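# Stack four magnet blocks into a neat tower

## Task

Take four magnet blocks from the heap and build one tidy vertical stack, each block resting squarely on the one below; when finished, open the grippers so neither arm holds any block.

## Robot and tools

Robot: two arms, left_arm and right_arm, each with a two-finger parallel gripper and a wrist camera. Calibrated base positions in the scene frame: left_arm (-0.014, +0.349, +0.044) m, right_arm (-0.032, -0.333, +0.034) m, both nearly unrotated about z. A two-camera stand sits behind the arms.

Frame: all hand positions, orientations and targets use the scene frame. Its origin is at table-top height, halfway between the nominal bases. +z is up, +x points out over the table, +y is toward left_arm. Arm names do not match image sides. Each gripper's fingers point along its own +z and open and close along its y. end_effector_position is the point between the finger pads, a little under 1 cm behind the tips.

The 14-number row (shared by execute_actions and move): one flat list covering both arms. Order: left_arm dx, dy, dz, rx, ry, rz, opening, then right_arm dx, dy, dz, rx, ry, rz, opening. Every value must be in [-1, 1], including for an arm that should not move. dx, dy, dz are an offset along the scene axes, and 1.0 equals 0.6 m. rx, ry, rz form one rotation vector, scene axes, turning about the Hand target's position, and 1.0 equals 180 degrees. These six are offsets, never poses. They count from that arm's Hand target as it stands when the action or move begins, so sending the same offset twice moves the arm twice. A translation longer than 1.0 may be shortened along its direction. Opening is absolute, not an offset: +1 is fully open (about 87 mm between pads), +0.5 about 69 mm, 0 about 43 mm, -0.5 about 18 mm, -1 closed. To keep an arm where it is, send six zeros and repeat its current opening. A 0 in the opening slot is a real command to go to 43 mm.

execute_actions(actions, cameras): actions is a list of actions. Each action is a table of up to 15 rows, and each row is one control step of 1/30 s. A table with fewer than 15 rows repeats its final row until 15 steps pass. Every row in an action counts from the Hand target at that action's start, not from the row before it. cameras lists camera names, ["all"], or []. If omitted, an empty actions list returns all images; otherwise none come back. An unknown name invalidates the call. An empty actions list also reports the scene number and task.

move(target, speed, blend, opening_speed, blocking, cameras): steers each gripper in a straight line toward its target. target is one 14-number row or a list of up to 15 rows. Every row in the list counts from the same starting Hand targets. speed is the top path speed in m/s, from 0.002 to 2.9, default 0.25, and turning is capped at twice that in rad/s. Give one speed, or one per target. blend, in metres, rounds corners between listed targets; 0 makes the arm stop at each one. opening_speed, in units per second on the -1 to +1 scale, is at least 0.2 and makes finger changes gradual. blocking=false returns after about 0.5 s while the move carries on. A whole move is capped at 10 s. Paths do not avoid obstacles or the other arm. Faster moves lag and stray more and hit harder. A target placed well beyond a contact presses hard. The result adds a move: line with the ending (done, off_target, moving, held, fault) and any limits (paced means a commanded pose was clipped; held means steps were withheld). Done means the arm rests within 10 mm and 2 degrees of its target. It says nothing about contact.

wait(seconds 0 to 10) lets time run while holding commands. stop() brakes a running move. zoom_image(camera, region=[x0, y0, x1, y1]) gives a close-up of part of a camera's latest image, in pixels from the top-left, at most 504 by 504. It works only on cameras in the newest image set. Camera names: cam_head_left, cam_head_right, cam_left_wrist, cam_right_wrist, each 672x504. read_manual(section="licences") returns licence text only. finished_scene(scene) ends the scene for good, with scene being 1 or 2. Make no further call in that reply.

Reading results: end_effector_position is in metres and end_effector_quat_wxyz is the orientation, both scene frame and possibly off by a few cm. Hand target is the last commanded pose after clipping, and it is the base for the next offsets. The gripper often rests short of it. Any new command, even all zeros, asks for it again. If the arm still falls short, send the remaining distance as an offset. Tool commands shows present gripper commands. grip_measured is the finger position on the command scale. In Joint positions the gripper reads 0 (closed) to 1 (open). Joint velocities may be summarised as within noise. Joint torques include arm weight; joints 1 to 3 wrap at ±28 N m. Action calls also list end_effector_position at some steps.

Gripping: note grip_measured when the fingers touch the block, then command about 0.04 below that reading for a firm hold. Readings can be about 1 mm off.

Cautions: each step, commanded orientation is clipped to within 40 degrees of the measured one. Friction and weight can leave the hand low, short or tilted, mostly at long reach. Check the pose after each move and correct any tilt. Tiny moves may not happen or may go sideways. Route paths around an arm's own base, not close past it. The clearance check does not stop grippers or wrist cameras from colliding, and any real contact between the arms can fail the task. To end a push, command the target back beyond the gripper. Motors heat from holding loads, stretching out or pushing at unreachable poses. A MOTOR HOT line appears at 75 °C, the arm folds and idles at 90 °C, and it goes limp at 100 °C. Avoid drops, opening on a moving block, slams, hard pushes, strain on the camera cables and arm stops. Anything falling off the table, or left off it, fails the task. Loose objects may now and then be nudged by outside pushes.

Each tool is called after "Request:" as a command line: name --argument value for each argument, lists and objects as JSON in quotes; but a table of rows of numbers goes row by row, as --pt "numbers of a row", without its own name.

## Session

Request:
execute_actions --actions '[]'

Scene clock: 0.00 s.
left_arm: end_effector_position=(+0.3644, +0.3878, +0.0876) grip_measured=+1.000 end_effector_quat_wxyz=(+0.555, -0.101, +0.822, +0.078) | right_arm: end_effector_position=(+0.3392, -0.3574, +0.0828) grip_measured=+1.000 end_effector_quat_wxyz=(+0.567, +0.050, +0.821, -0.044)
Joint positions: left_arm=[0.01 1.553 0.391 0.769 -0.245 -0.082 1] | right_arm=[0.016 1.503 0.34 0.799 0.116 0.028 1]
Joint velocities: within noise
Joint torques (N m): no reading
Heat: left arm: 34 °C; right arm: 36 °C.
Hand target: left_arm +0.3683, +0.3878, +0.0943; +0.563, -0.101, +0.816, +0.077 | right_arm +0.3437, -0.3575, +0.0905; +0.577, +0.051, +0.814, -0.043
Tool commands: left_gripper/opening=+1.0 right_gripper/opening=+1.0

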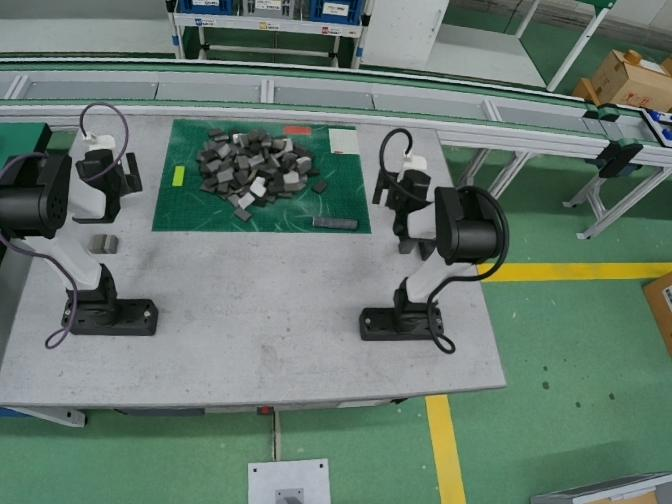

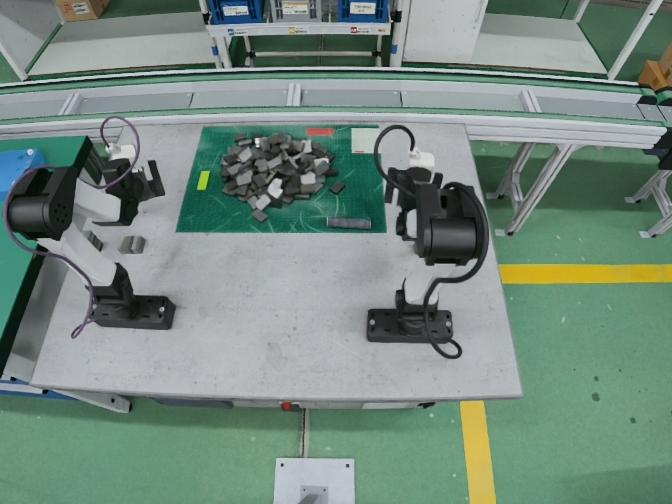

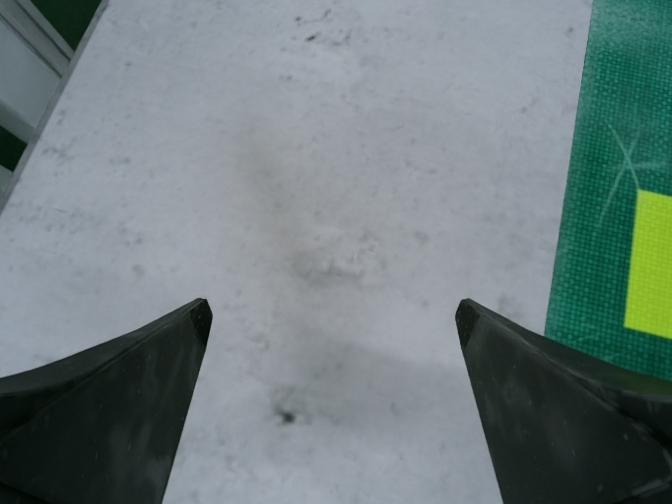

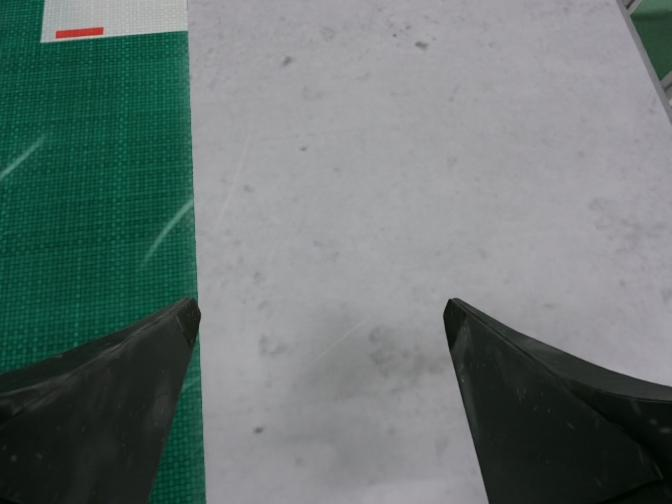

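Request:
zoom_image --camera "cam_head_right" --region '[170, 110, 410, 250]'

Request:
zoom_image --camera "cam_head_left" --region '[140, 110, 380, 250]'

Scaled by 2.100 from the camera's 672x504 image, which has a finer 960x720 frame.

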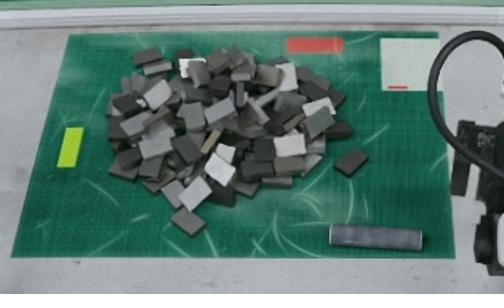

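Scaled by 2.100 from the camera's 672x504 image, which has a finer 960x720 frame.

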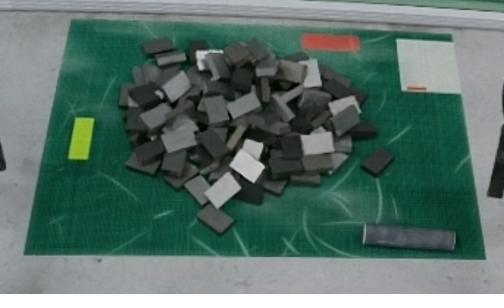

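Request:
move --target '[0,0,0,0,0,0,1,-0.07,0.38,0.28,0.029,0.392,0.035,1]' --speed 0.5 --cameras '["all"]'

Scene clock: 19.40 s.
left_arm: end_effector_position=(+0.3644, +0.3878, +0.0876) grip_measured=+1.000 end_effector_quat_wxyz=(+0.555, -0.101, +0.822, +0.078) | right_arm: end_effector_position=(+0.3015, -0.1304, +0.2522) grip_measured=+1.000 end_effector_quat_wxyz=(+0.118, -0.004, +0.991, +0.062)
Joint positions: left_arm=[0.01 1.553 0.391 0.769 -0.245 -0.082 1] | right_arm=[0.526 2.028 2.275 -1.549 0.002 0.488 1]
Joint torques (N m): left_arm=[-0.23 -5.64 5.07 2.18 -0.17 -0.11] | right_arm=[-0.36 -9.43 7.9 0.83 0.01 0.1]
Heat: left arm: 35 °C; right arm: 37 °C.
Hand target: left_arm +0.3683, +0.3878, +0.0943; +0.563, -0.101, +0.816, +0.077 | right_arm +0.3017, -0.1295, +0.2585; +0.000, -0.001, +1.000, +0.000
Off the commanded pose: left_arm 0.008 m, 1 deg | right_arm 0.006 m, 15 deg.
joint sent to its limit (right arm) — joint 4 (wrist pitch), lower limit. The joint targets are off in orientation, not in position.
move: off_target (right_arm)

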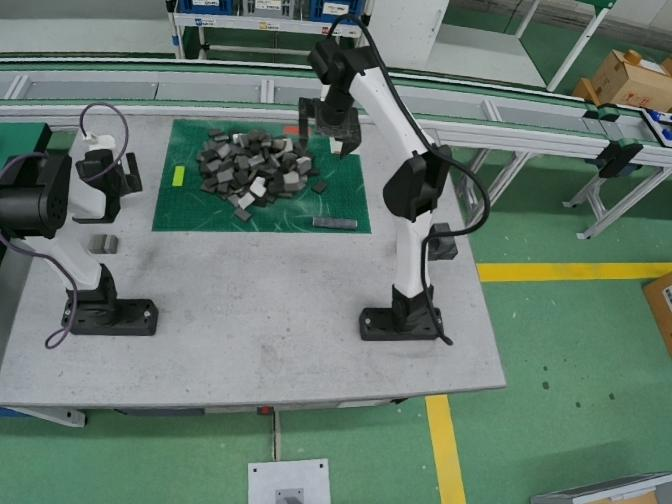

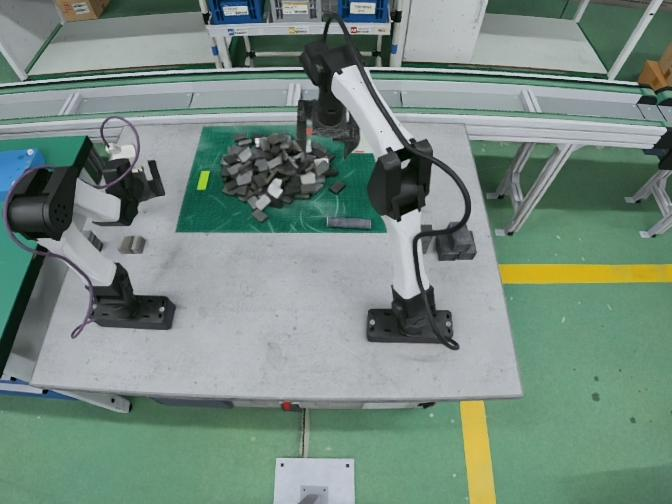

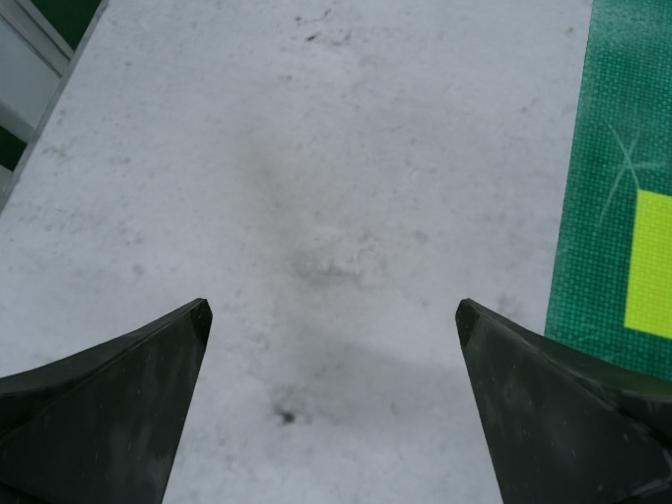

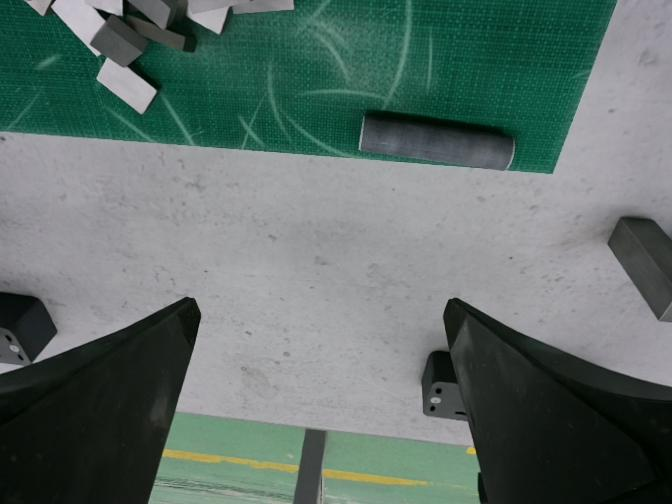

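Request:
move --target '[0,0,0,0,0,0,1,0.133,0.217,-0.14,0,-0.278,0,1]' --speed 0.5 --cameras '["cam_right_wrist"]'

Scene clock: 28.57 s.
left_arm: end_effector_position=(+0.3644, +0.3878, +0.0876) grip_measured=+1.000 end_effector_quat_wxyz=(+0.555, -0.101, +0.822, +0.078) | right_arm: end_effector_position=(+0.3771, +0.0023, +0.1686) grip_measured=+1.000 end_effector_quat_wxyz=(+0.409, -0.005, +0.913, -0.001)
Joint positions: left_arm=[0.01 1.553 0.391 0.769 -0.245 -0.082 1] | right_arm=[0.86 2.117 1.885 -0.689 0.581 0.619 1]
Joint torques (N m): left_arm=[-0.13 -5.61 5.12 2.2 -0.2 -0.09] | right_arm=[-0.03 -12.64 5.97 1.91 0.69 -0.09]
Heat: left arm: 35 °C; right arm: 39 °C.
Hand target: left_arm +0.3683, +0.3878, +0.0943; +0.563, -0.101, +0.816, +0.077 | right_arm +0.3816, +0.0007, +0.1748; +0.423, -0.001, +0.906, +0.000
Off the commanded pose: left_arm 0.008 m, 1 deg | right_arm 0.008 m, 2 deg.
move: done
Images, in order (width x height): cam_right_wrist 672x504.

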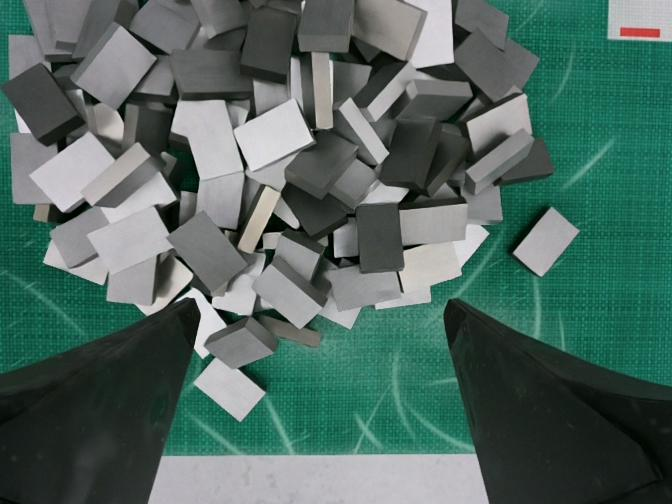

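Request:
zoom_image --camera "cam_right_wrist" --region '[150, 180, 402, 432]'

Request:
zoom_image --camera "cam_right_wrist" --region '[340, 50, 592, 302]'

Scaled by 2.000 from the camera's 672x504 image, which has a finer 960x720 frame.

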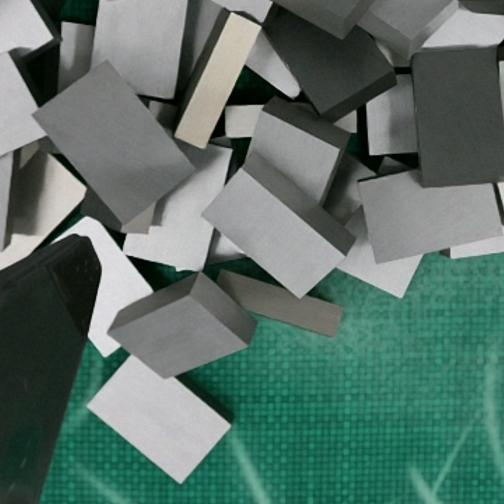

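Scaled by 2.000 from the camera's 672x504 image, which has a finer 960x720 frame.

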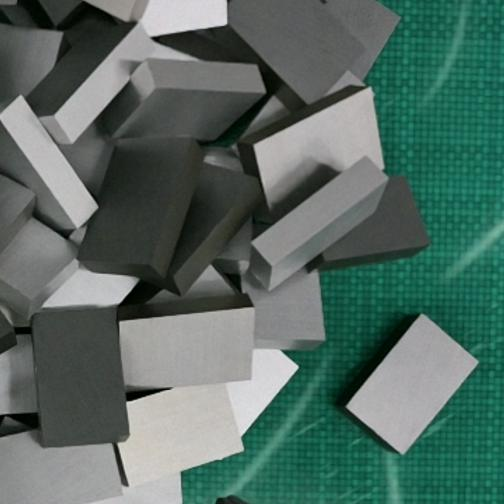

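Request:
move --target '[0,0,0,0,0,0,1,0.026,-0.06,-0.141,-0.0097,0.278,0.021,0.05]' --speed 0.4 --cameras '["cam_right_wrist"]'

Scene clock: 67.37 s.
left_arm: end_effector_position=(+0.3644, +0.3878, +0.0876) grip_measured=+1.000 end_effector_quat_wxyz=(+0.555, -0.101, +0.822, +0.078) | right_arm: end_effector_position=(+0.3968, -0.0391, +0.0824) grip_measured=+0.050 end_effector_quat_wxyz=(+0.096, -0.019, +0.994, +0.052)
Joint positions: left_arm=[0.01 1.553 0.391 0.769 -0.245 -0.082 1] | right_arm=[0.594 2.74 2.835 -1.448 0.01 0.524 0.525]
Joint torques (N m): left_arm=[-0.14 -5.6 5.12 2.2 -0.18 -0.11] | right_arm=[0.24 -14 8.76 0.73 -0.02 -0.12]
Heat: left arm: 36 °C; right arm: 51 °C.
Hand target: left_arm +0.3683, +0.3878, +0.0943; +0.563, -0.101, +0.816, +0.077 | right_arm +0.3970, -0.0353, +0.0900; +0.000, -0.036, +0.999, +0.000
Off the commanded pose: left_arm 0.008 m, 1 deg | right_arm 0.009 m, 13 deg.
elbow stopped short (right arm): the move would have taken joint 3 (elbow) straighter than the controller allows.
move: off_target (right_arm)
Images, in order (width x height): cam_right_wrist 672x504.

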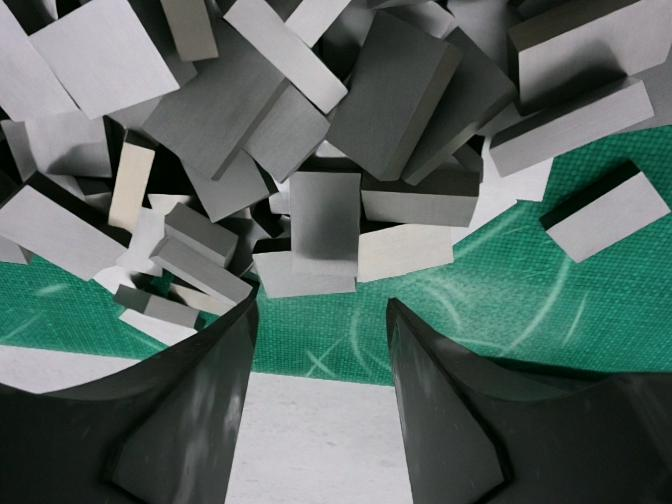

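Request:
move --target '[0,0,0,0,0,0,1,0.005,0,-0.067,0.005,-0.066,0,0.05]' --speed 0.15 --cameras '["cam_right_wrist"]'

Scene clock: 78.87 s.
left_arm: end_effector_position=(+0.3644, +0.3878, +0.0876) grip_measured=+1.000 end_effector_quat_wxyz=(+0.555, -0.101, +0.822, +0.078) | right_arm: end_effector_position=(+0.3930, -0.0386, +0.0466) grip_measured=+0.050 end_effector_quat_wxyz=(+0.090, -0.031, +0.995, +0.007)
Joint positions: left_arm=[0.01 1.553 0.391 0.769 -0.245 -0.082 1] | right_arm=[0.623 2.813 2.841 -1.439 0.083 0.524 0.525]
Joint torques (N m): left_arm=[-0.13 -5.61 5.05 2.21 -0.18 -0.12] | right_arm=[0.49 -13.72 8.35 0.92 0.46 -0.07]
Heat: left arm: 37 °C; right arm: 54 °C.
Hand target: left_arm +0.3683, +0.3878, +0.0943; +0.563, -0.101, +0.816, +0.077 | right_arm +0.4001, -0.0353, +0.0497; +0.103, -0.036, +0.994, +0.004
Off the commanded pose: left_arm 0.008 m, 1 deg | right_arm 0.008 m, 2 deg.
elbow stopped short (right arm): the move would have taken joint 3 (elbow) straighter than the controller allows.
move: done
Images, in order (width x height): cam_right_wrist 672x504.

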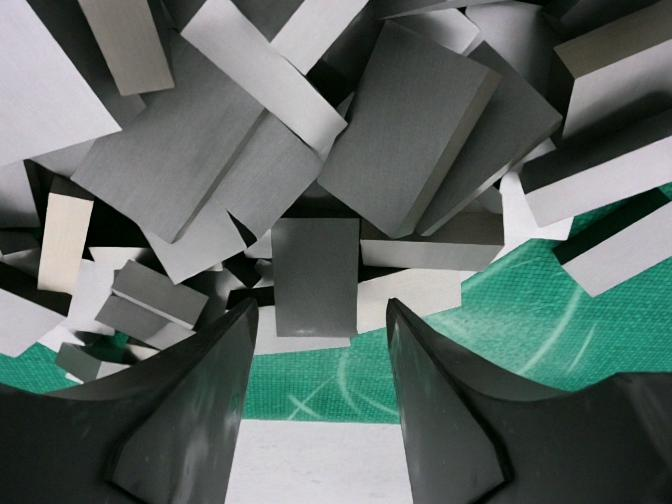

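Request:
move --target '[0,0,0,0,0,0,1,0.008,0.003,-0.020,0.004,-0.05,0,0.05]' --speed 0.12 --cameras '["cam_right_wrist"]'

Scene clock: 83.90 s.
left_arm: end_effector_position=(+0.3644, +0.3878, +0.0876) grip_measured=+1.000 end_effector_quat_wxyz=(+0.555, -0.101, +0.822, +0.078) | right_arm: end_effector_position=(+0.3986, -0.0394, +0.0383) grip_measured=+0.050 end_effector_quat_wxyz=(+0.163, -0.035, +0.986, -0.001)
Joint positions: left_arm=[0.01 1.553 0.391 0.769 -0.245 -0.082 1] | right_arm=[0.649 2.531 2.252 -1.017 0.18 0.524 0.525]
Joint torques (N m): left_arm=[-0.2 -5.68 5.08 2.18 -0.18 -0.12] | right_arm=[0.47 -14.6 4.57 1.64 0.36 -0.03]
Heat: left arm: 37 °C; right arm: 56 °C.
Hand target: left_arm +0.3683, +0.3878, +0.0943; +0.563, -0.101, +0.816, +0.077 | right_arm +0.4050, -0.0337, +0.0377; +0.181, -0.035, +0.983, +0.008
Off the commanded pose: left_arm 0.008 m, 1 deg | right_arm 0.009 m, 2 deg.
move: done
Images, in order (width x height): cam_right_wrist 672x504.

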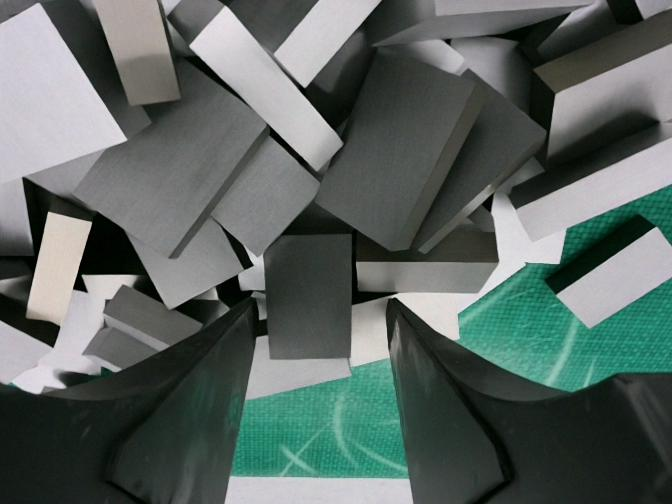

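Request:
move --pt "0 0 0 0 0 0 1 0.002 0.007 -0.012 0 0 -0.005 0.05" --pt "0 0 0 0 0 0 1 0.002 0.007 -0.012 0 0 -0.005 -0.4" --pt "0 0 0 0 0 0 1 0.002 0.007 0.06 0 0 -0.005 -0.4" --speed '[0.06,0.1,0.1]' --opening_speed 0.9 --cameras '["cam_right_wrist"]'

Scene clock: 92.37 s.
left_arm: end_effector_position=(+0.3644, +0.3878, +0.0876) grip_measured=+1.000 end_effector_quat_wxyz=(+0.555, -0.101, +0.822, +0.078) | right_arm: end_effector_position=(+0.4028, -0.0362, +0.0644) grip_measured=-0.299 end_effector_quat_wxyz=(+0.171, -0.032, +0.985, -0.003)
Joint positions: left_arm=[0.01 1.553 0.391 0.769 -0.245 -0.082 1] | right_arm=[0.653 2.549 2.386 -1.121 0.194 0.53 0.351]
Joint torques (N m): left_arm=[-0.18 -5.68 5.09 2.18 -0.19 -0.11] | right_arm=[0.54 -13.71 9.7 0.91 0.27 0.14]
Heat: left arm: 38 °C; right arm: 57 °C.
Hand target: left_arm +0.3683, +0.3878, +0.0943; +0.563, -0.101, +0.816, +0.077 | right_arm +0.4062, -0.0294, +0.0739; +0.181, -0.028, +0.983, +0.006
Off the commanded pose: left_arm 0.008 m, 1 deg | right_arm 0.012 m, 2 deg.
move: off_target (right_arm); target 2's new opening was sent with right_arm's hand 0.014 m and 2 deg from that target
Images, in order (width x height): cam_right_wrist 672x504.

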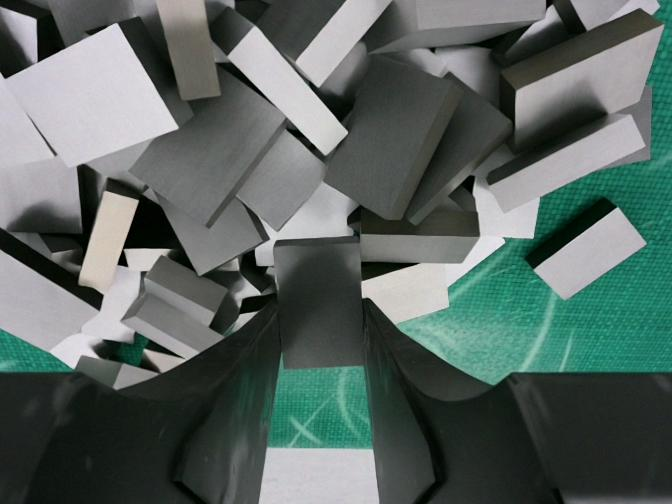

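Request:
move --pt "0 0 0 0 0 0 1 -0.005 -0.05 0.04 0 0 -0.05 -0.4" --pt "0 0 0 0 0 0 1 -0.015 -0.206 0.0 0 0 -0.235 -0.4" --speed 0.25 --blend '[0.03,0]' --cameras '["cam_right_wrist"]'

Scene clock: 101.23 s.
left_arm: end_effector_position=(+0.3644, +0.3878, +0.0876) grip_measured=+1.000 end_effector_quat_wxyz=(+0.555, -0.101, +0.822, +0.078) | right_arm: end_effector_position=(+0.3890, -0.1534, +0.0554) grip_measured=-0.299 end_effector_quat_wxyz=(+0.143, +0.319, +0.934, -0.073)
Joint positions: left_arm=[0.01 1.553 0.391 0.769 -0.245 -0.082 1] | right_arm=[0.471 2.322 1.954 -1.096 0.305 1.084 0.351]
Joint torques (N m): left_arm=[-0.12 -5.63 5.11 2.2 -0.17 -0.1] | right_arm=[0.21 -16.61 5.46 0.83 0.65 0.21]
Heat: left arm: 38 °C; right arm: 59 °C.
Hand target: left_arm +0.3683, +0.3878, +0.0943; +0.563, -0.101, +0.816, +0.077 | right_arm +0.3971, -0.1530, +0.0739; +0.171, +0.329, +0.927, -0.060
Off the commanded pose: left_arm 0.008 m, 1 deg | right_arm 0.020 m, 4 deg.
move: off_target (right_arm)
Images, in order (width x height): cam_right_wrist 672x504.

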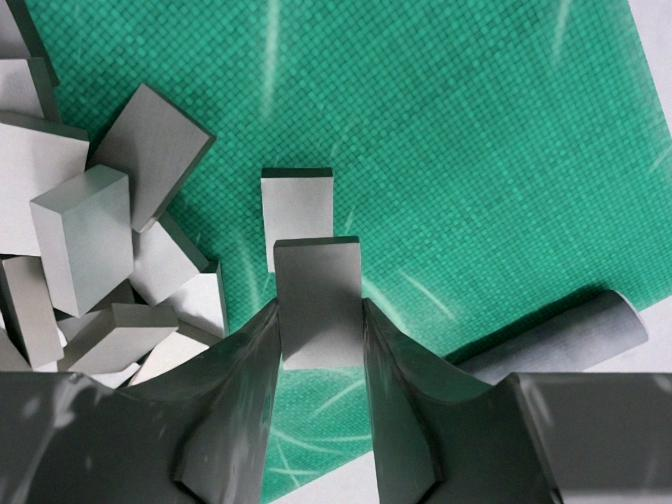

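Request:
move --target '[0,0,0,0,0,0,1,0.019,0.0015,-0.03,0.0083,-0.0065,0,-0.4]' --speed 0.1 --cameras '["cam_right_wrist"]'

Scene clock: 117.90 s.
left_arm: end_effector_position=(+0.3644, +0.3878, +0.0876) grip_measured=+1.000 end_effector_quat_wxyz=(+0.555, -0.101, +0.822, +0.078) | right_arm: end_effector_position=(+0.4022, -0.1512, +0.0481) grip_measured=-0.299 end_effector_quat_wxyz=(+0.162, +0.326, +0.930, -0.055)
Joint positions: left_arm=[0.01 1.553 0.391 0.769 -0.245 -0.082 1] | right_arm=[0.463 2.322 1.921 -1.007 0.305 1.084 0.351]
Joint torques (N m): left_arm=[-0.14 -5.7 5.15 2.18 -0.18 -0.13] | right_arm=[-0.35 -14.27 5.57 0.98 0.46 0.02]
Heat: left arm: 38 °C; right arm: 59 °C.
Hand target: left_arm +0.3683, +0.3878, +0.0943; +0.563, -0.101, +0.816, +0.077 | right_arm +0.4086, -0.1521, +0.0559; +0.177, +0.332, +0.926, -0.044
Off the commanded pose: left_arm 0.008 m, 1 deg | right_arm 0.010 m, 2 deg.
move: done
Images, in order (width x height): cam_right_wrist 672x504.

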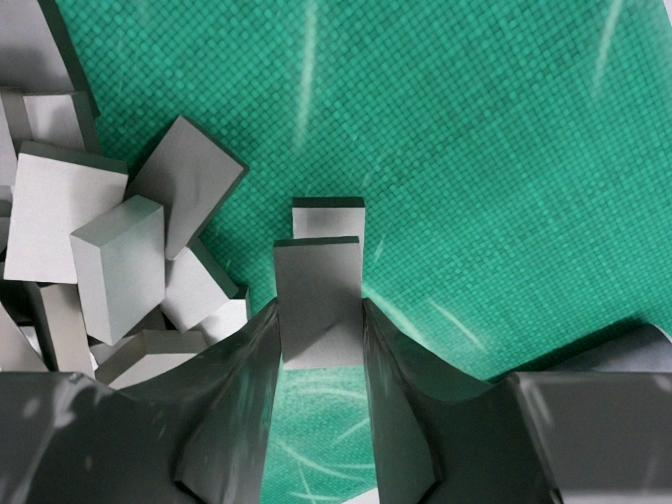

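Request:
move --target '[0,0,0,0,0,0,1,-0.007,-0.002,-0.015,-0.0535,-0.065,0,-0.4]' --speed 0.15 --cameras '["cam_right_wrist"]'

Scene clock: 131.80 s.
left_arm: end_effector_position=(+0.3644, +0.3878, +0.0876) grip_measured=+1.000 end_effector_quat_wxyz=(+0.555, -0.101, +0.822, +0.078) | right_arm: end_effector_position=(+0.3946, -0.1549, +0.0276) grip_measured=-0.299 end_effector_quat_wxyz=(+0.267, +0.307, +0.908, -0.103)
Joint positions: left_arm=[0.01 1.553 0.391 0.769 -0.245 -0.082 1] | right_arm=[0.551 2.246 1.665 -0.765 0.539 1.111 0.351]
Joint torques (N m): left_arm=[-0.2 -5.63 5.09 2.19 -0.21 -0.11] | right_arm=[0.32 -15.72 5.41 1.14 0.87 0.15]
Heat: left arm: 39 °C; right arm: 59 °C.
Hand target: left_arm +0.3683, +0.3878, +0.0943; +0.563, -0.101, +0.816, +0.077 | right_arm +0.4044, -0.1532, +0.0468; +0.297, +0.318, +0.896, -0.088
Off the commanded pose: left_arm 0.008 m, 1 deg | right_arm 0.022 m, 4 deg.
move: off_target (right_arm)
Images, in order (width x height): cam_right_wrist 672x504.

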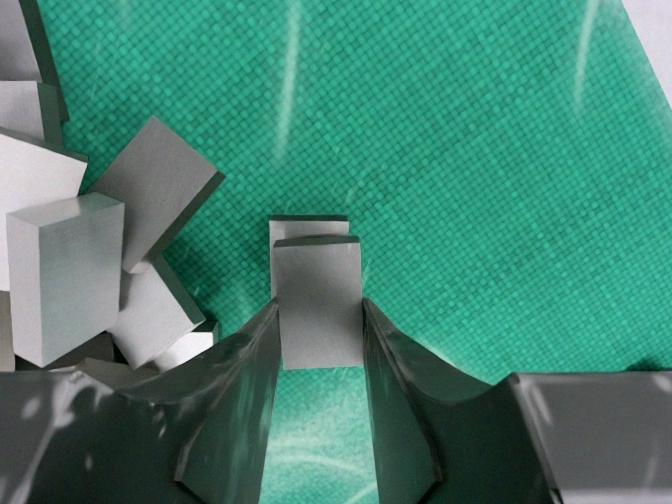

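Request:
move --target '[0,0,0,0,0,0,1,0.009,0,0.003,0,0,0,-0.4]' --speed 0.1 --cameras '["cam_right_wrist"]'

Scene clock: 140.20 s.
left_arm: end_effector_position=(+0.3644, +0.3878, +0.0876) grip_measured=+1.000 end_effector_quat_wxyz=(+0.555, -0.101, +0.822, +0.078) | right_arm: end_effector_position=(+0.3947, -0.1549, +0.0276) grip_measured=-0.299 end_effector_quat_wxyz=(+0.267, +0.307, +0.908, -0.103)
Joint positions: left_arm=[0.01 1.553 0.391 0.769 -0.245 -0.082 1] | right_arm=[0.551 2.246 1.665 -0.764 0.539 1.111 0.351]
Joint torques (N m): left_arm=[-0.23 -5.57 5.09 2.19 -0.17 -0.11] | right_arm=[-0.13 -14.52 7.87 1.02 0.86 0.07]
Heat: left arm: 39 °C; right arm: 62 °C.
Hand target: left_arm +0.3683, +0.3878, +0.0943; +0.563, -0.101, +0.816, +0.077 | right_arm +0.4098, -0.1532, +0.0487; +0.297, +0.318, +0.896, -0.088
Off the commanded pose: left_arm 0.008 m, 1 deg | right_arm 0.026 m, 4 deg.
move: off_target (right_arm)
Images, in order (width x height): cam_right_wrist 672x504.

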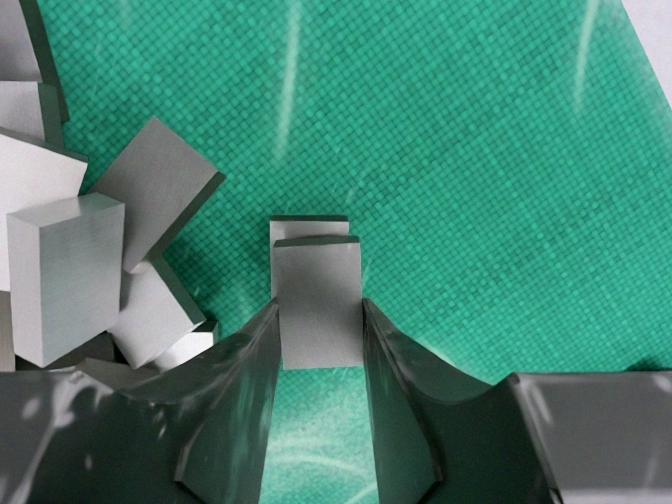

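Request:
move --target '[0,0,0,0,0,0,1,0.004,0,0.017,0,0,0,-0.4]' --speed 0.1 --cameras '["cam_right_wrist"]'

Scene clock: 144.67 s.
left_arm: end_effector_position=(+0.3644, +0.3878, +0.0876) grip_measured=+1.000 end_effector_quat_wxyz=(+0.555, -0.101, +0.822, +0.078) | right_arm: end_effector_position=(+0.3974, -0.1534, +0.0325) grip_measured=-0.299 end_effector_quat_wxyz=(+0.269, +0.307, +0.907, -0.100)
Joint positions: left_arm=[0.01 1.553 0.391 0.769 -0.245 -0.082 1] | right_arm=[0.551 2.246 1.684 -0.778 0.539 1.111 0.351]
Joint torques (N m): left_arm=[-0.13 -5.67 5.07 2.19 -0.18 -0.1] | right_arm=[-0.34 -14.93 9.21 0.81 0.84 0.05]
Heat: left arm: 39 °C; right arm: 63 °C.
Hand target: left_arm +0.3683, +0.3878, +0.0943; +0.563, -0.101, +0.816, +0.077 | right_arm +0.4122, -0.1532, +0.0588; +0.297, +0.318, +0.896, -0.088
Off the commanded pose: left_arm 0.008 m, 1 deg | right_arm 0.030 m, 4 deg.
move: off_target (right_arm)
Images, in order (width x height): cam_right_wrist 672x504.

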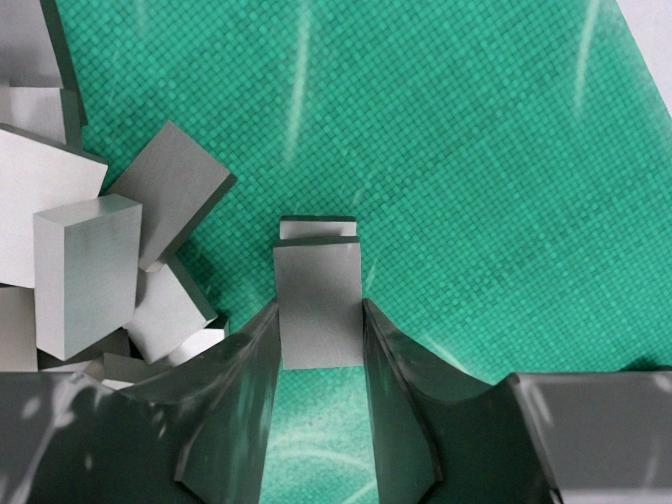

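Request:
move --target '[0,0,0,0,0,0,1,-0.001,-0.001,-0.022,0,0,0,-0.4]' --speed 0.06 --cameras '["cam_right_wrist"]'

Scene clock: 153.20 s.
left_arm: end_effector_position=(+0.3644, +0.3878, +0.0876) grip_measured=+1.000 end_effector_quat_wxyz=(+0.555, -0.101, +0.822, +0.078) | right_arm: end_effector_position=(+0.3994, -0.1522, +0.0329) grip_measured=-0.299 end_effector_quat_wxyz=(+0.272, +0.308, +0.906, -0.097)
Joint positions: left_arm=[0.01 1.553 0.391 0.769 -0.245 -0.082 1] | right_arm=[0.551 2.246 1.684 -0.768 0.539 1.111 0.351]
Joint torques (N m): left_arm=[-0.13 -5.68 5.11 2.2 -0.18 -0.11] | right_arm=[-0.43 -13.6 6.64 1.16 0.85 0.02]
Heat: left arm: 39 °C; right arm: 65 °C.
Hand target: left_arm +0.3683, +0.3878, +0.0943; +0.563, -0.101, +0.816, +0.077 | right_arm +0.4116, -0.1538, +0.0456; +0.297, +0.318, +0.896, -0.088
Off the commanded pose: left_arm 0.008 m, 1 deg | right_arm 0.018 m, 4 deg.
move: off_target (right_arm)
Images, in order (width x height): cam_right_wrist 672x504.

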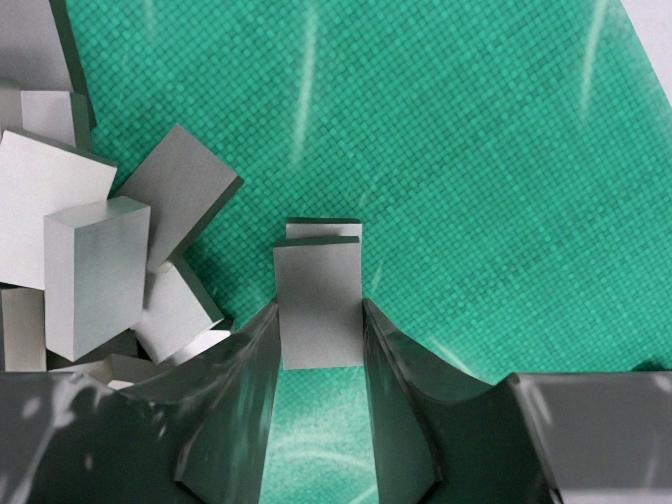

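Request:
move --target '[0,0,0,0,0,0,1,0.002,-0.005,-0.02,0,0,0,-0.4]' --speed 0.06 --cameras '["cam_right_wrist"]'

Scene clock: 158.53 s.
left_arm: end_effector_position=(+0.3644, +0.3878, +0.0876) grip_measured=+1.000 end_effector_quat_wxyz=(+0.555, -0.101, +0.822, +0.078) | right_arm: end_effector_position=(+0.4057, -0.1529, +0.0303) grip_measured=-0.299 end_effector_quat_wxyz=(+0.281, +0.315, +0.902, -0.088)
Joint positions: left_arm=[0.01 1.553 0.391 0.769 -0.245 -0.082 1] | right_arm=[0.543 2.246 1.668 -0.724 0.539 1.111 0.351]
Joint torques (N m): left_arm=[-0.08 -5.68 5.08 2.2 -0.18 -0.09] | right_arm=[-0.27 -12.27 5.56 1.24 0.82 -0.07]
Heat: left arm: 40 °C; right arm: 65 °C.
Hand target: left_arm +0.3683, +0.3878, +0.0943; +0.563, -0.101, +0.816, +0.077 | right_arm +0.4128, -0.1569, +0.0337; +0.297, +0.319, +0.896, -0.088
Off the commanded pose: left_arm 0.008 m, 1 deg | right_arm 0.009 m, 2 deg.
move: done
Images, in order (width x height): cam_right_wrist 672x504.

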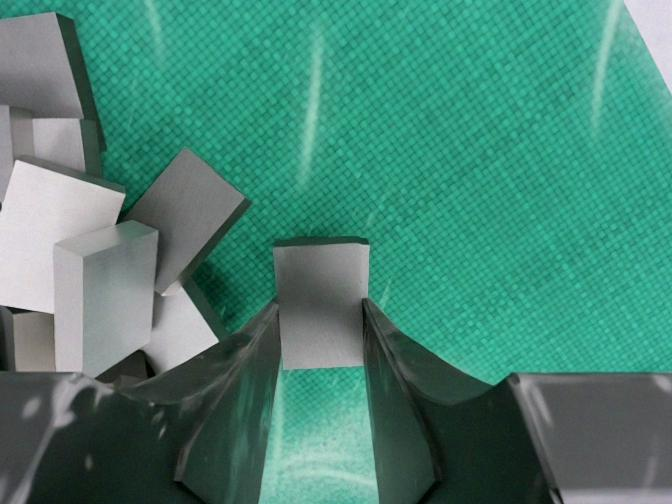

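Request:
zoom_image --camera "cam_right_wrist" --region '[250, 220, 400, 320]'

Scaled by 3.360 from the camera's 672x504 image, which has a finer 960x720 frame.

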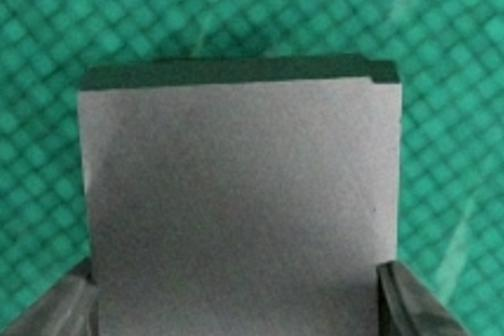

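Request:
move --target '[0,0,0,0,0,0,1,-0.011,-0.003,-0.003,0,0,0,-0.4]' --speed 0.06 --cameras '["cam_right_wrist"]'

Request:
zoom_image --camera "cam_right_wrist" --region '[250, 200, 400, 300]'

Scene clock: 165.60 s.
left_arm: end_effector_position=(+0.3644, +0.3878, +0.0876) grip_measured=+1.000 end_effector_quat_wxyz=(+0.555, -0.101, +0.822, +0.078) | right_arm: end_effector_position=(+0.4005, -0.1569, +0.0208) grip_measured=-0.299 end_effector_quat_wxyz=(+0.278, +0.314, +0.903, -0.094)
Joint positions: left_arm=[0.01 1.553 0.391 0.769 -0.245 -0.082 1] | right_arm=[0.543 2.246 1.629 -0.696 0.545 1.111 0.351]
Joint torques (N m): left_arm=[-0.21 -5.67 5.05 2.19 -0.19 -0.1] | right_arm=[-0.03 -14.34 5.04 1.16 0.78 -0.02]
Heat: left arm: 40 °C; right arm: 65 °C.
Hand target: left_arm +0.3683, +0.3878, +0.0943; +0.563, -0.101, +0.816, +0.077 | right_arm +0.4062, -0.1587, +0.0318; +0.297, +0.319, +0.896, -0.088
Off the commanded pose: left_arm 0.008 m, 1 deg | right_arm 0.013 m, 2 deg.
move: off_target (right_arm)
Images, in order (width x height): cam_right_wrist 672x504.

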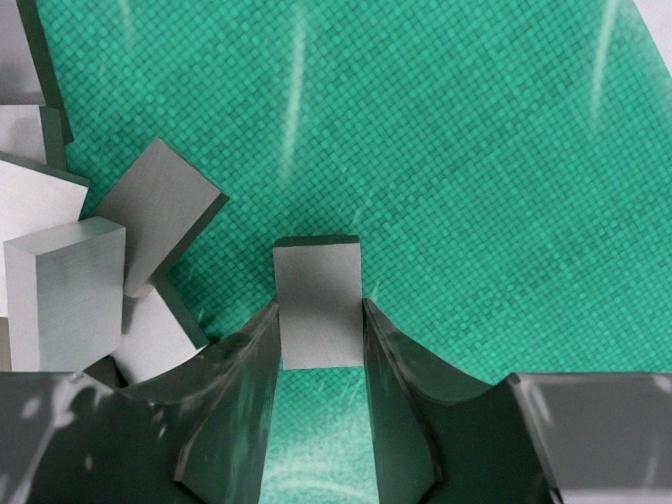

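Scaled by 3.360 from the camera's 672x504 image, which has a finer 960x720 frame.

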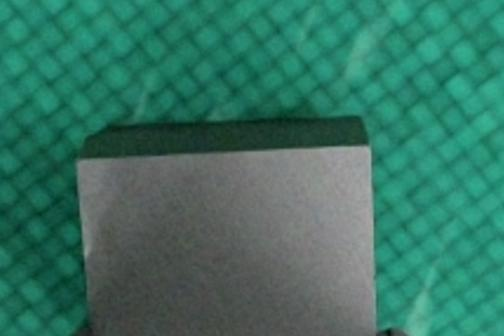

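Request:
move --pt "0 0 0 0 0 0 1 0 0.003 -0.012 0 0 0 -0.4" --pt "0 0 0 0 0 0 1 0 0.003 -0.012 0 0 0 -0.1" --pt "0 0 0 0 0 0 1 -0.08 0.063 0.15 0 0 0 -0.1" --speed '[0.05,0.1,0.2]' --opening_speed 0.5 --cameras '["cam_right_wrist"]'

Scene clock: 177.87 s.
left_arm: end_effector_position=(+0.3644, +0.3878, +0.0876) grip_measured=+1.000 end_effector_quat_wxyz=(+0.555, -0.101, +0.822, +0.078) | right_arm: end_effector_position=(+0.3505, -0.1222, +0.1038) grip_measured=-0.100 end_effector_quat_wxyz=(+0.277, +0.307, +0.905, -0.099)
Joint positions: left_arm=[0.01 1.553 0.391 0.769 -0.245 -0.082 1] | right_arm=[0.676 2.103 1.744 -1.041 0.576 1.25 0.45]
Joint torques (N m): left_arm=[-0.13 -5.61 5.05 2.18 -0.17 -0.1] | right_arm=[0.13 -12.63 8.95 0.51 0.84 0.18]
Heat: left arm: 40 °C; right arm: 65 °C.
Hand target: left_arm +0.3683, +0.3878, +0.0943; +0.563, -0.101, +0.816, +0.077 | right_arm +0.3582, -0.1209, +0.1218; +0.297, +0.319, +0.896, -0.088
Off the commanded pose: left_arm 0.008 m, 1 deg | right_arm 0.020 m, 3 deg.
move: off_target (right_arm)
Images, in order (width x height): cam_right_wrist 672x504.

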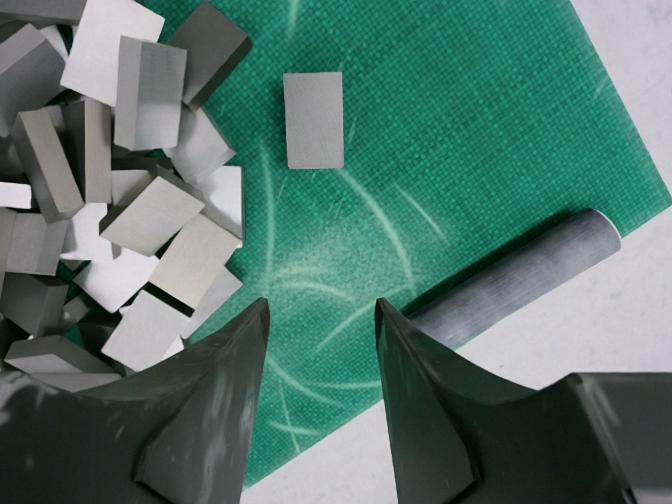

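Request:
zoom_image --camera "cam_right_wrist" --region '[264, 50, 364, 190]'

Request:
zoom_image --camera "cam_right_wrist" --region '[0, 120, 260, 380]'

Scaled by 3.600 from the camera's 672x504 image, which has a finer 960x720 frame.

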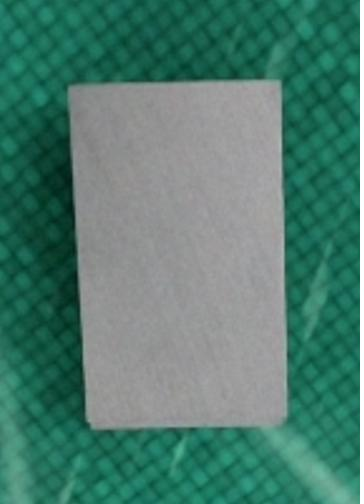

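Scaled by 1.938 from the camera's 672x504 image, which has a finer 960x720 frame.

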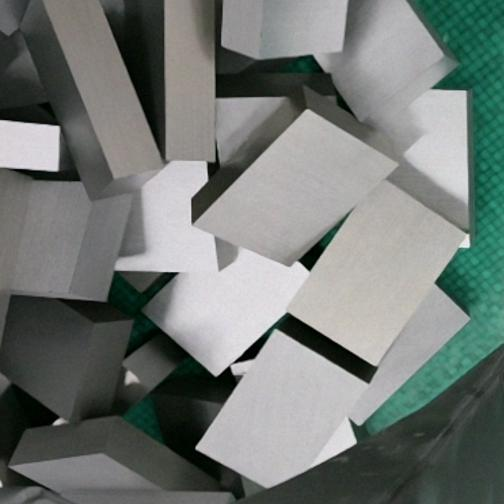

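Request:
move --target '[0,0,0,0,0,0,1,0.036,0.087,-0.04,0,0,-0.2,0.2]' --speed 0.25 --cameras '["cam_right_wrist"]'

Scene clock: 199.83 s.
left_arm: end_effector_position=(+0.3644, +0.3878, +0.0876) grip_measured=+1.000 end_effector_quat_wxyz=(+0.555, -0.101, +0.822, +0.078) | right_arm: end_effector_position=(+0.3792, -0.0733, +0.0933) grip_measured=+0.200 end_effector_quat_wxyz=(+0.275, +0.563, +0.772, -0.104)
Joint positions: left_arm=[0.01 1.553 0.391 0.769 -0.245 -0.082 1] | right_arm=[0.729 2.523 2.417 -1.546 0.592 1.985 0.6]
Joint torques (N m): left_arm=[-0.09 -5.68 5.15 2.2 -0.18 -0.1] | right_arm=[0.58 -12.29 8.43 -0.11 0.47 0.17]
Heat: left arm: 40 °C; right arm: 61 °C.
Hand target: left_arm +0.3683, +0.3878, +0.0943; +0.563, -0.101, +0.816, +0.077 | right_arm +0.3797, -0.0686, +0.0978; +0.255, +0.580, +0.754, -0.175
Off the commanded pose: left_arm 0.008 m, 1 deg | right_arm 0.006 m, 9 deg.
joint sent to its limit (right arm) — joint 4 (wrist pitch), lower limit. The joint targets are off in orientation, not in position.
move: off_target (right_arm)
Images, in order (width x height): cam_right_wrist 672x504.

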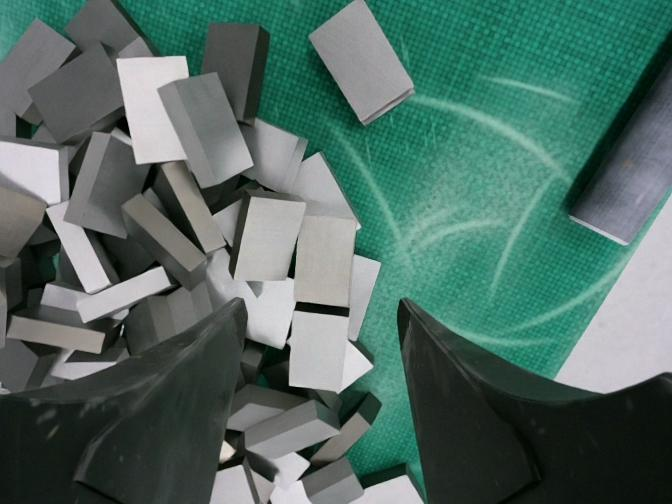

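Request:
move --target '[0,0,0,0,0,0,1,-0.006,0.093,-0.06,0,0,-0.01,0.1]' --speed 0.25 --cameras '["cam_right_wrist"]'

Scene clock: 215.83 s.
left_arm: end_effector_position=(+0.3644, +0.3878, +0.0876) grip_measured=+1.000 end_effector_quat_wxyz=(+0.555, -0.101, +0.822, +0.078) | right_arm: end_effector_position=(+0.3718, -0.0148, +0.0544) grip_measured=+0.100 end_effector_quat_wxyz=(+0.271, +0.568, +0.773, -0.074)
Joint positions: left_arm=[0.01 1.553 0.391 0.769 -0.245 -0.082 1] | right_arm=[0.82 2.702 2.609 -1.552 0.566 2.08 0.55]
Joint torques (N m): left_arm=[-0.12 -5.72 5.15 2.2 -0.19 -0.11] | right_arm=[-0.29 -13.75 8.32 -0.03 0.54 0.17]
Heat: left arm: 41 °C; right arm: 59 °C.
Hand target: left_arm +0.3683, +0.3878, +0.0943; +0.563, -0.101, +0.816, +0.077 | right_arm +0.3762, -0.0128, +0.0618; +0.253, +0.591, +0.745, -0.179
Off the commanded pose: left_arm 0.008 m, 1 deg | right_arm 0.009 m, 13 deg.
joint sent to its limit (right arm) — joint 4 (wrist pitch), lower limit; joint 6 (wrist roll), upper limit. The joint targets are off in orientation, not in position.
move: off_target (right_arm)
Images, in order (width x height): cam_right_wrist 672x504.

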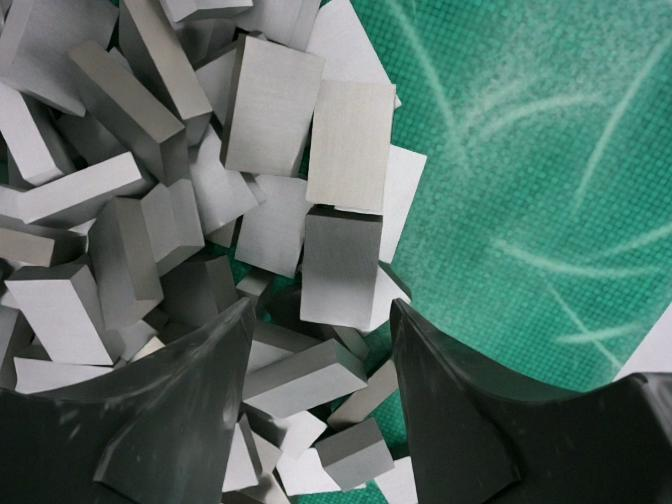

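Request:
move --pt "0 0 0 0 0 0 1 0.0 0.02 0.09 -0.002 0.002 0.1 0.1" --pt "0 0 0 0 0 0 1 0.027 0.152 0.065 -0.009 0.011 0.635 0.1" --speed 0.4 --blend '[0.04,0]' --cameras '["cam_right_wrist"]'

Scene clock: 238.60 s.
left_arm: end_effector_position=(+0.3644, +0.3878, +0.0876) grip_measured=+1.000 end_effector_quat_wxyz=(+0.555, -0.101, +0.822, +0.078) | right_arm: end_effector_position=(+0.3873, +0.0749, +0.0802) grip_measured=+0.100 end_effector_quat_wxyz=(+0.263, -0.309, +0.910, +0.082)
Joint positions: left_arm=[0.01 1.553 0.391 0.769 -0.245 -0.082 1] | right_arm=[0.818 2.544 2.375 -0.85 0.084 0.11 0.55]
Joint torques (N m): left_arm=[-0.13 -5.67 5.12 2.18 -0.19 -0.12] | right_arm=[-0.31 -18.03 6.04 1.87 0.03 -0.13]
Heat: left arm: 41 °C; right arm: 61 °C.
Hand target: left_arm +0.3683, +0.3878, +0.0943; +0.563, -0.101, +0.816, +0.077 | right_arm +0.3923, +0.0784, +0.1008; +0.284, -0.310, +0.902, +0.098
Off the commanded pose: left_arm 0.008 m, 1 deg | right_arm 0.022 m, 3 deg.
elbow stopped short (right arm): the move would have taken joint 3 (elbow) straighter than the controller allows.
move: off_target (right_arm)
Images, in order (width x height): cam_right_wrist 672x504.

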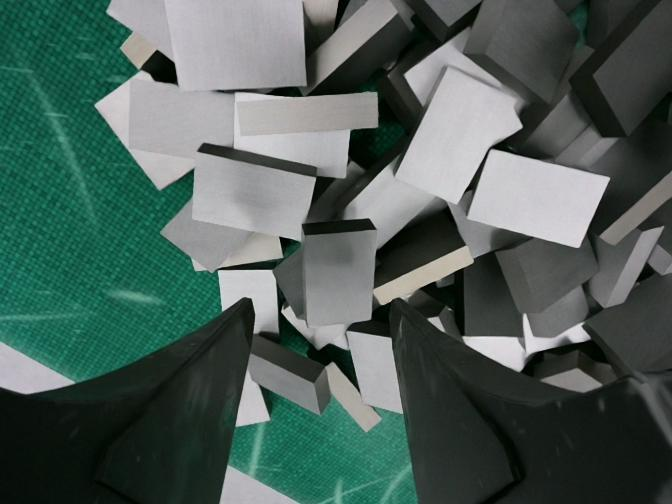

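Request:
move --target '[0,0,0,0,0,0,1,0.009,-0.006,-0.047,0,0,0,0.05]' --speed 0.12 --cameras '["cam_right_wrist"]'

Scene clock: 249.43 s.
left_arm: end_effector_position=(+0.3644, +0.3878, +0.0876) grip_measured=+1.000 end_effector_quat_wxyz=(+0.555, -0.101, +0.822, +0.078) | right_arm: end_effector_position=(+0.3921, +0.0718, +0.0556) grip_measured=+0.050 end_effector_quat_wxyz=(+0.265, -0.310, +0.909, +0.084)
Joint positions: left_arm=[0.01 1.553 0.391 0.769 -0.245 -0.082 1] | right_arm=[0.807 2.54 2.268 -0.741 0.076 0.099 0.525]
Joint torques (N m): left_arm=[-0.14 -5.67 5.12 2.19 -0.2 -0.11] | right_arm=[-0.42 -17.55 5.82 1.9 0.01 -0.14]
Heat: left arm: 41 °C; right arm: 67 °C.
Hand target: left_arm +0.3683, +0.3878, +0.0943; +0.563, -0.101, +0.816, +0.077 | right_arm +0.3977, +0.0748, +0.0726; +0.284, -0.310, +0.902, +0.098
Off the commanded pose: left_arm 0.008 m, 1 deg | right_arm 0.018 m, 3 deg.
move: off_target (right_arm)
Images, in order (width x height): cam_right_wrist 672x504.

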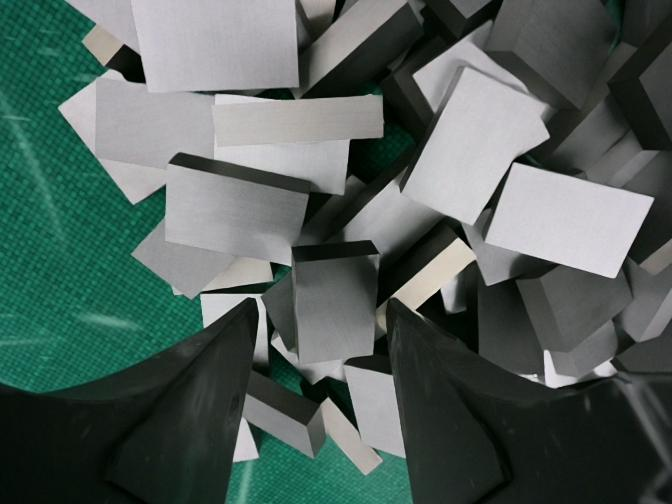

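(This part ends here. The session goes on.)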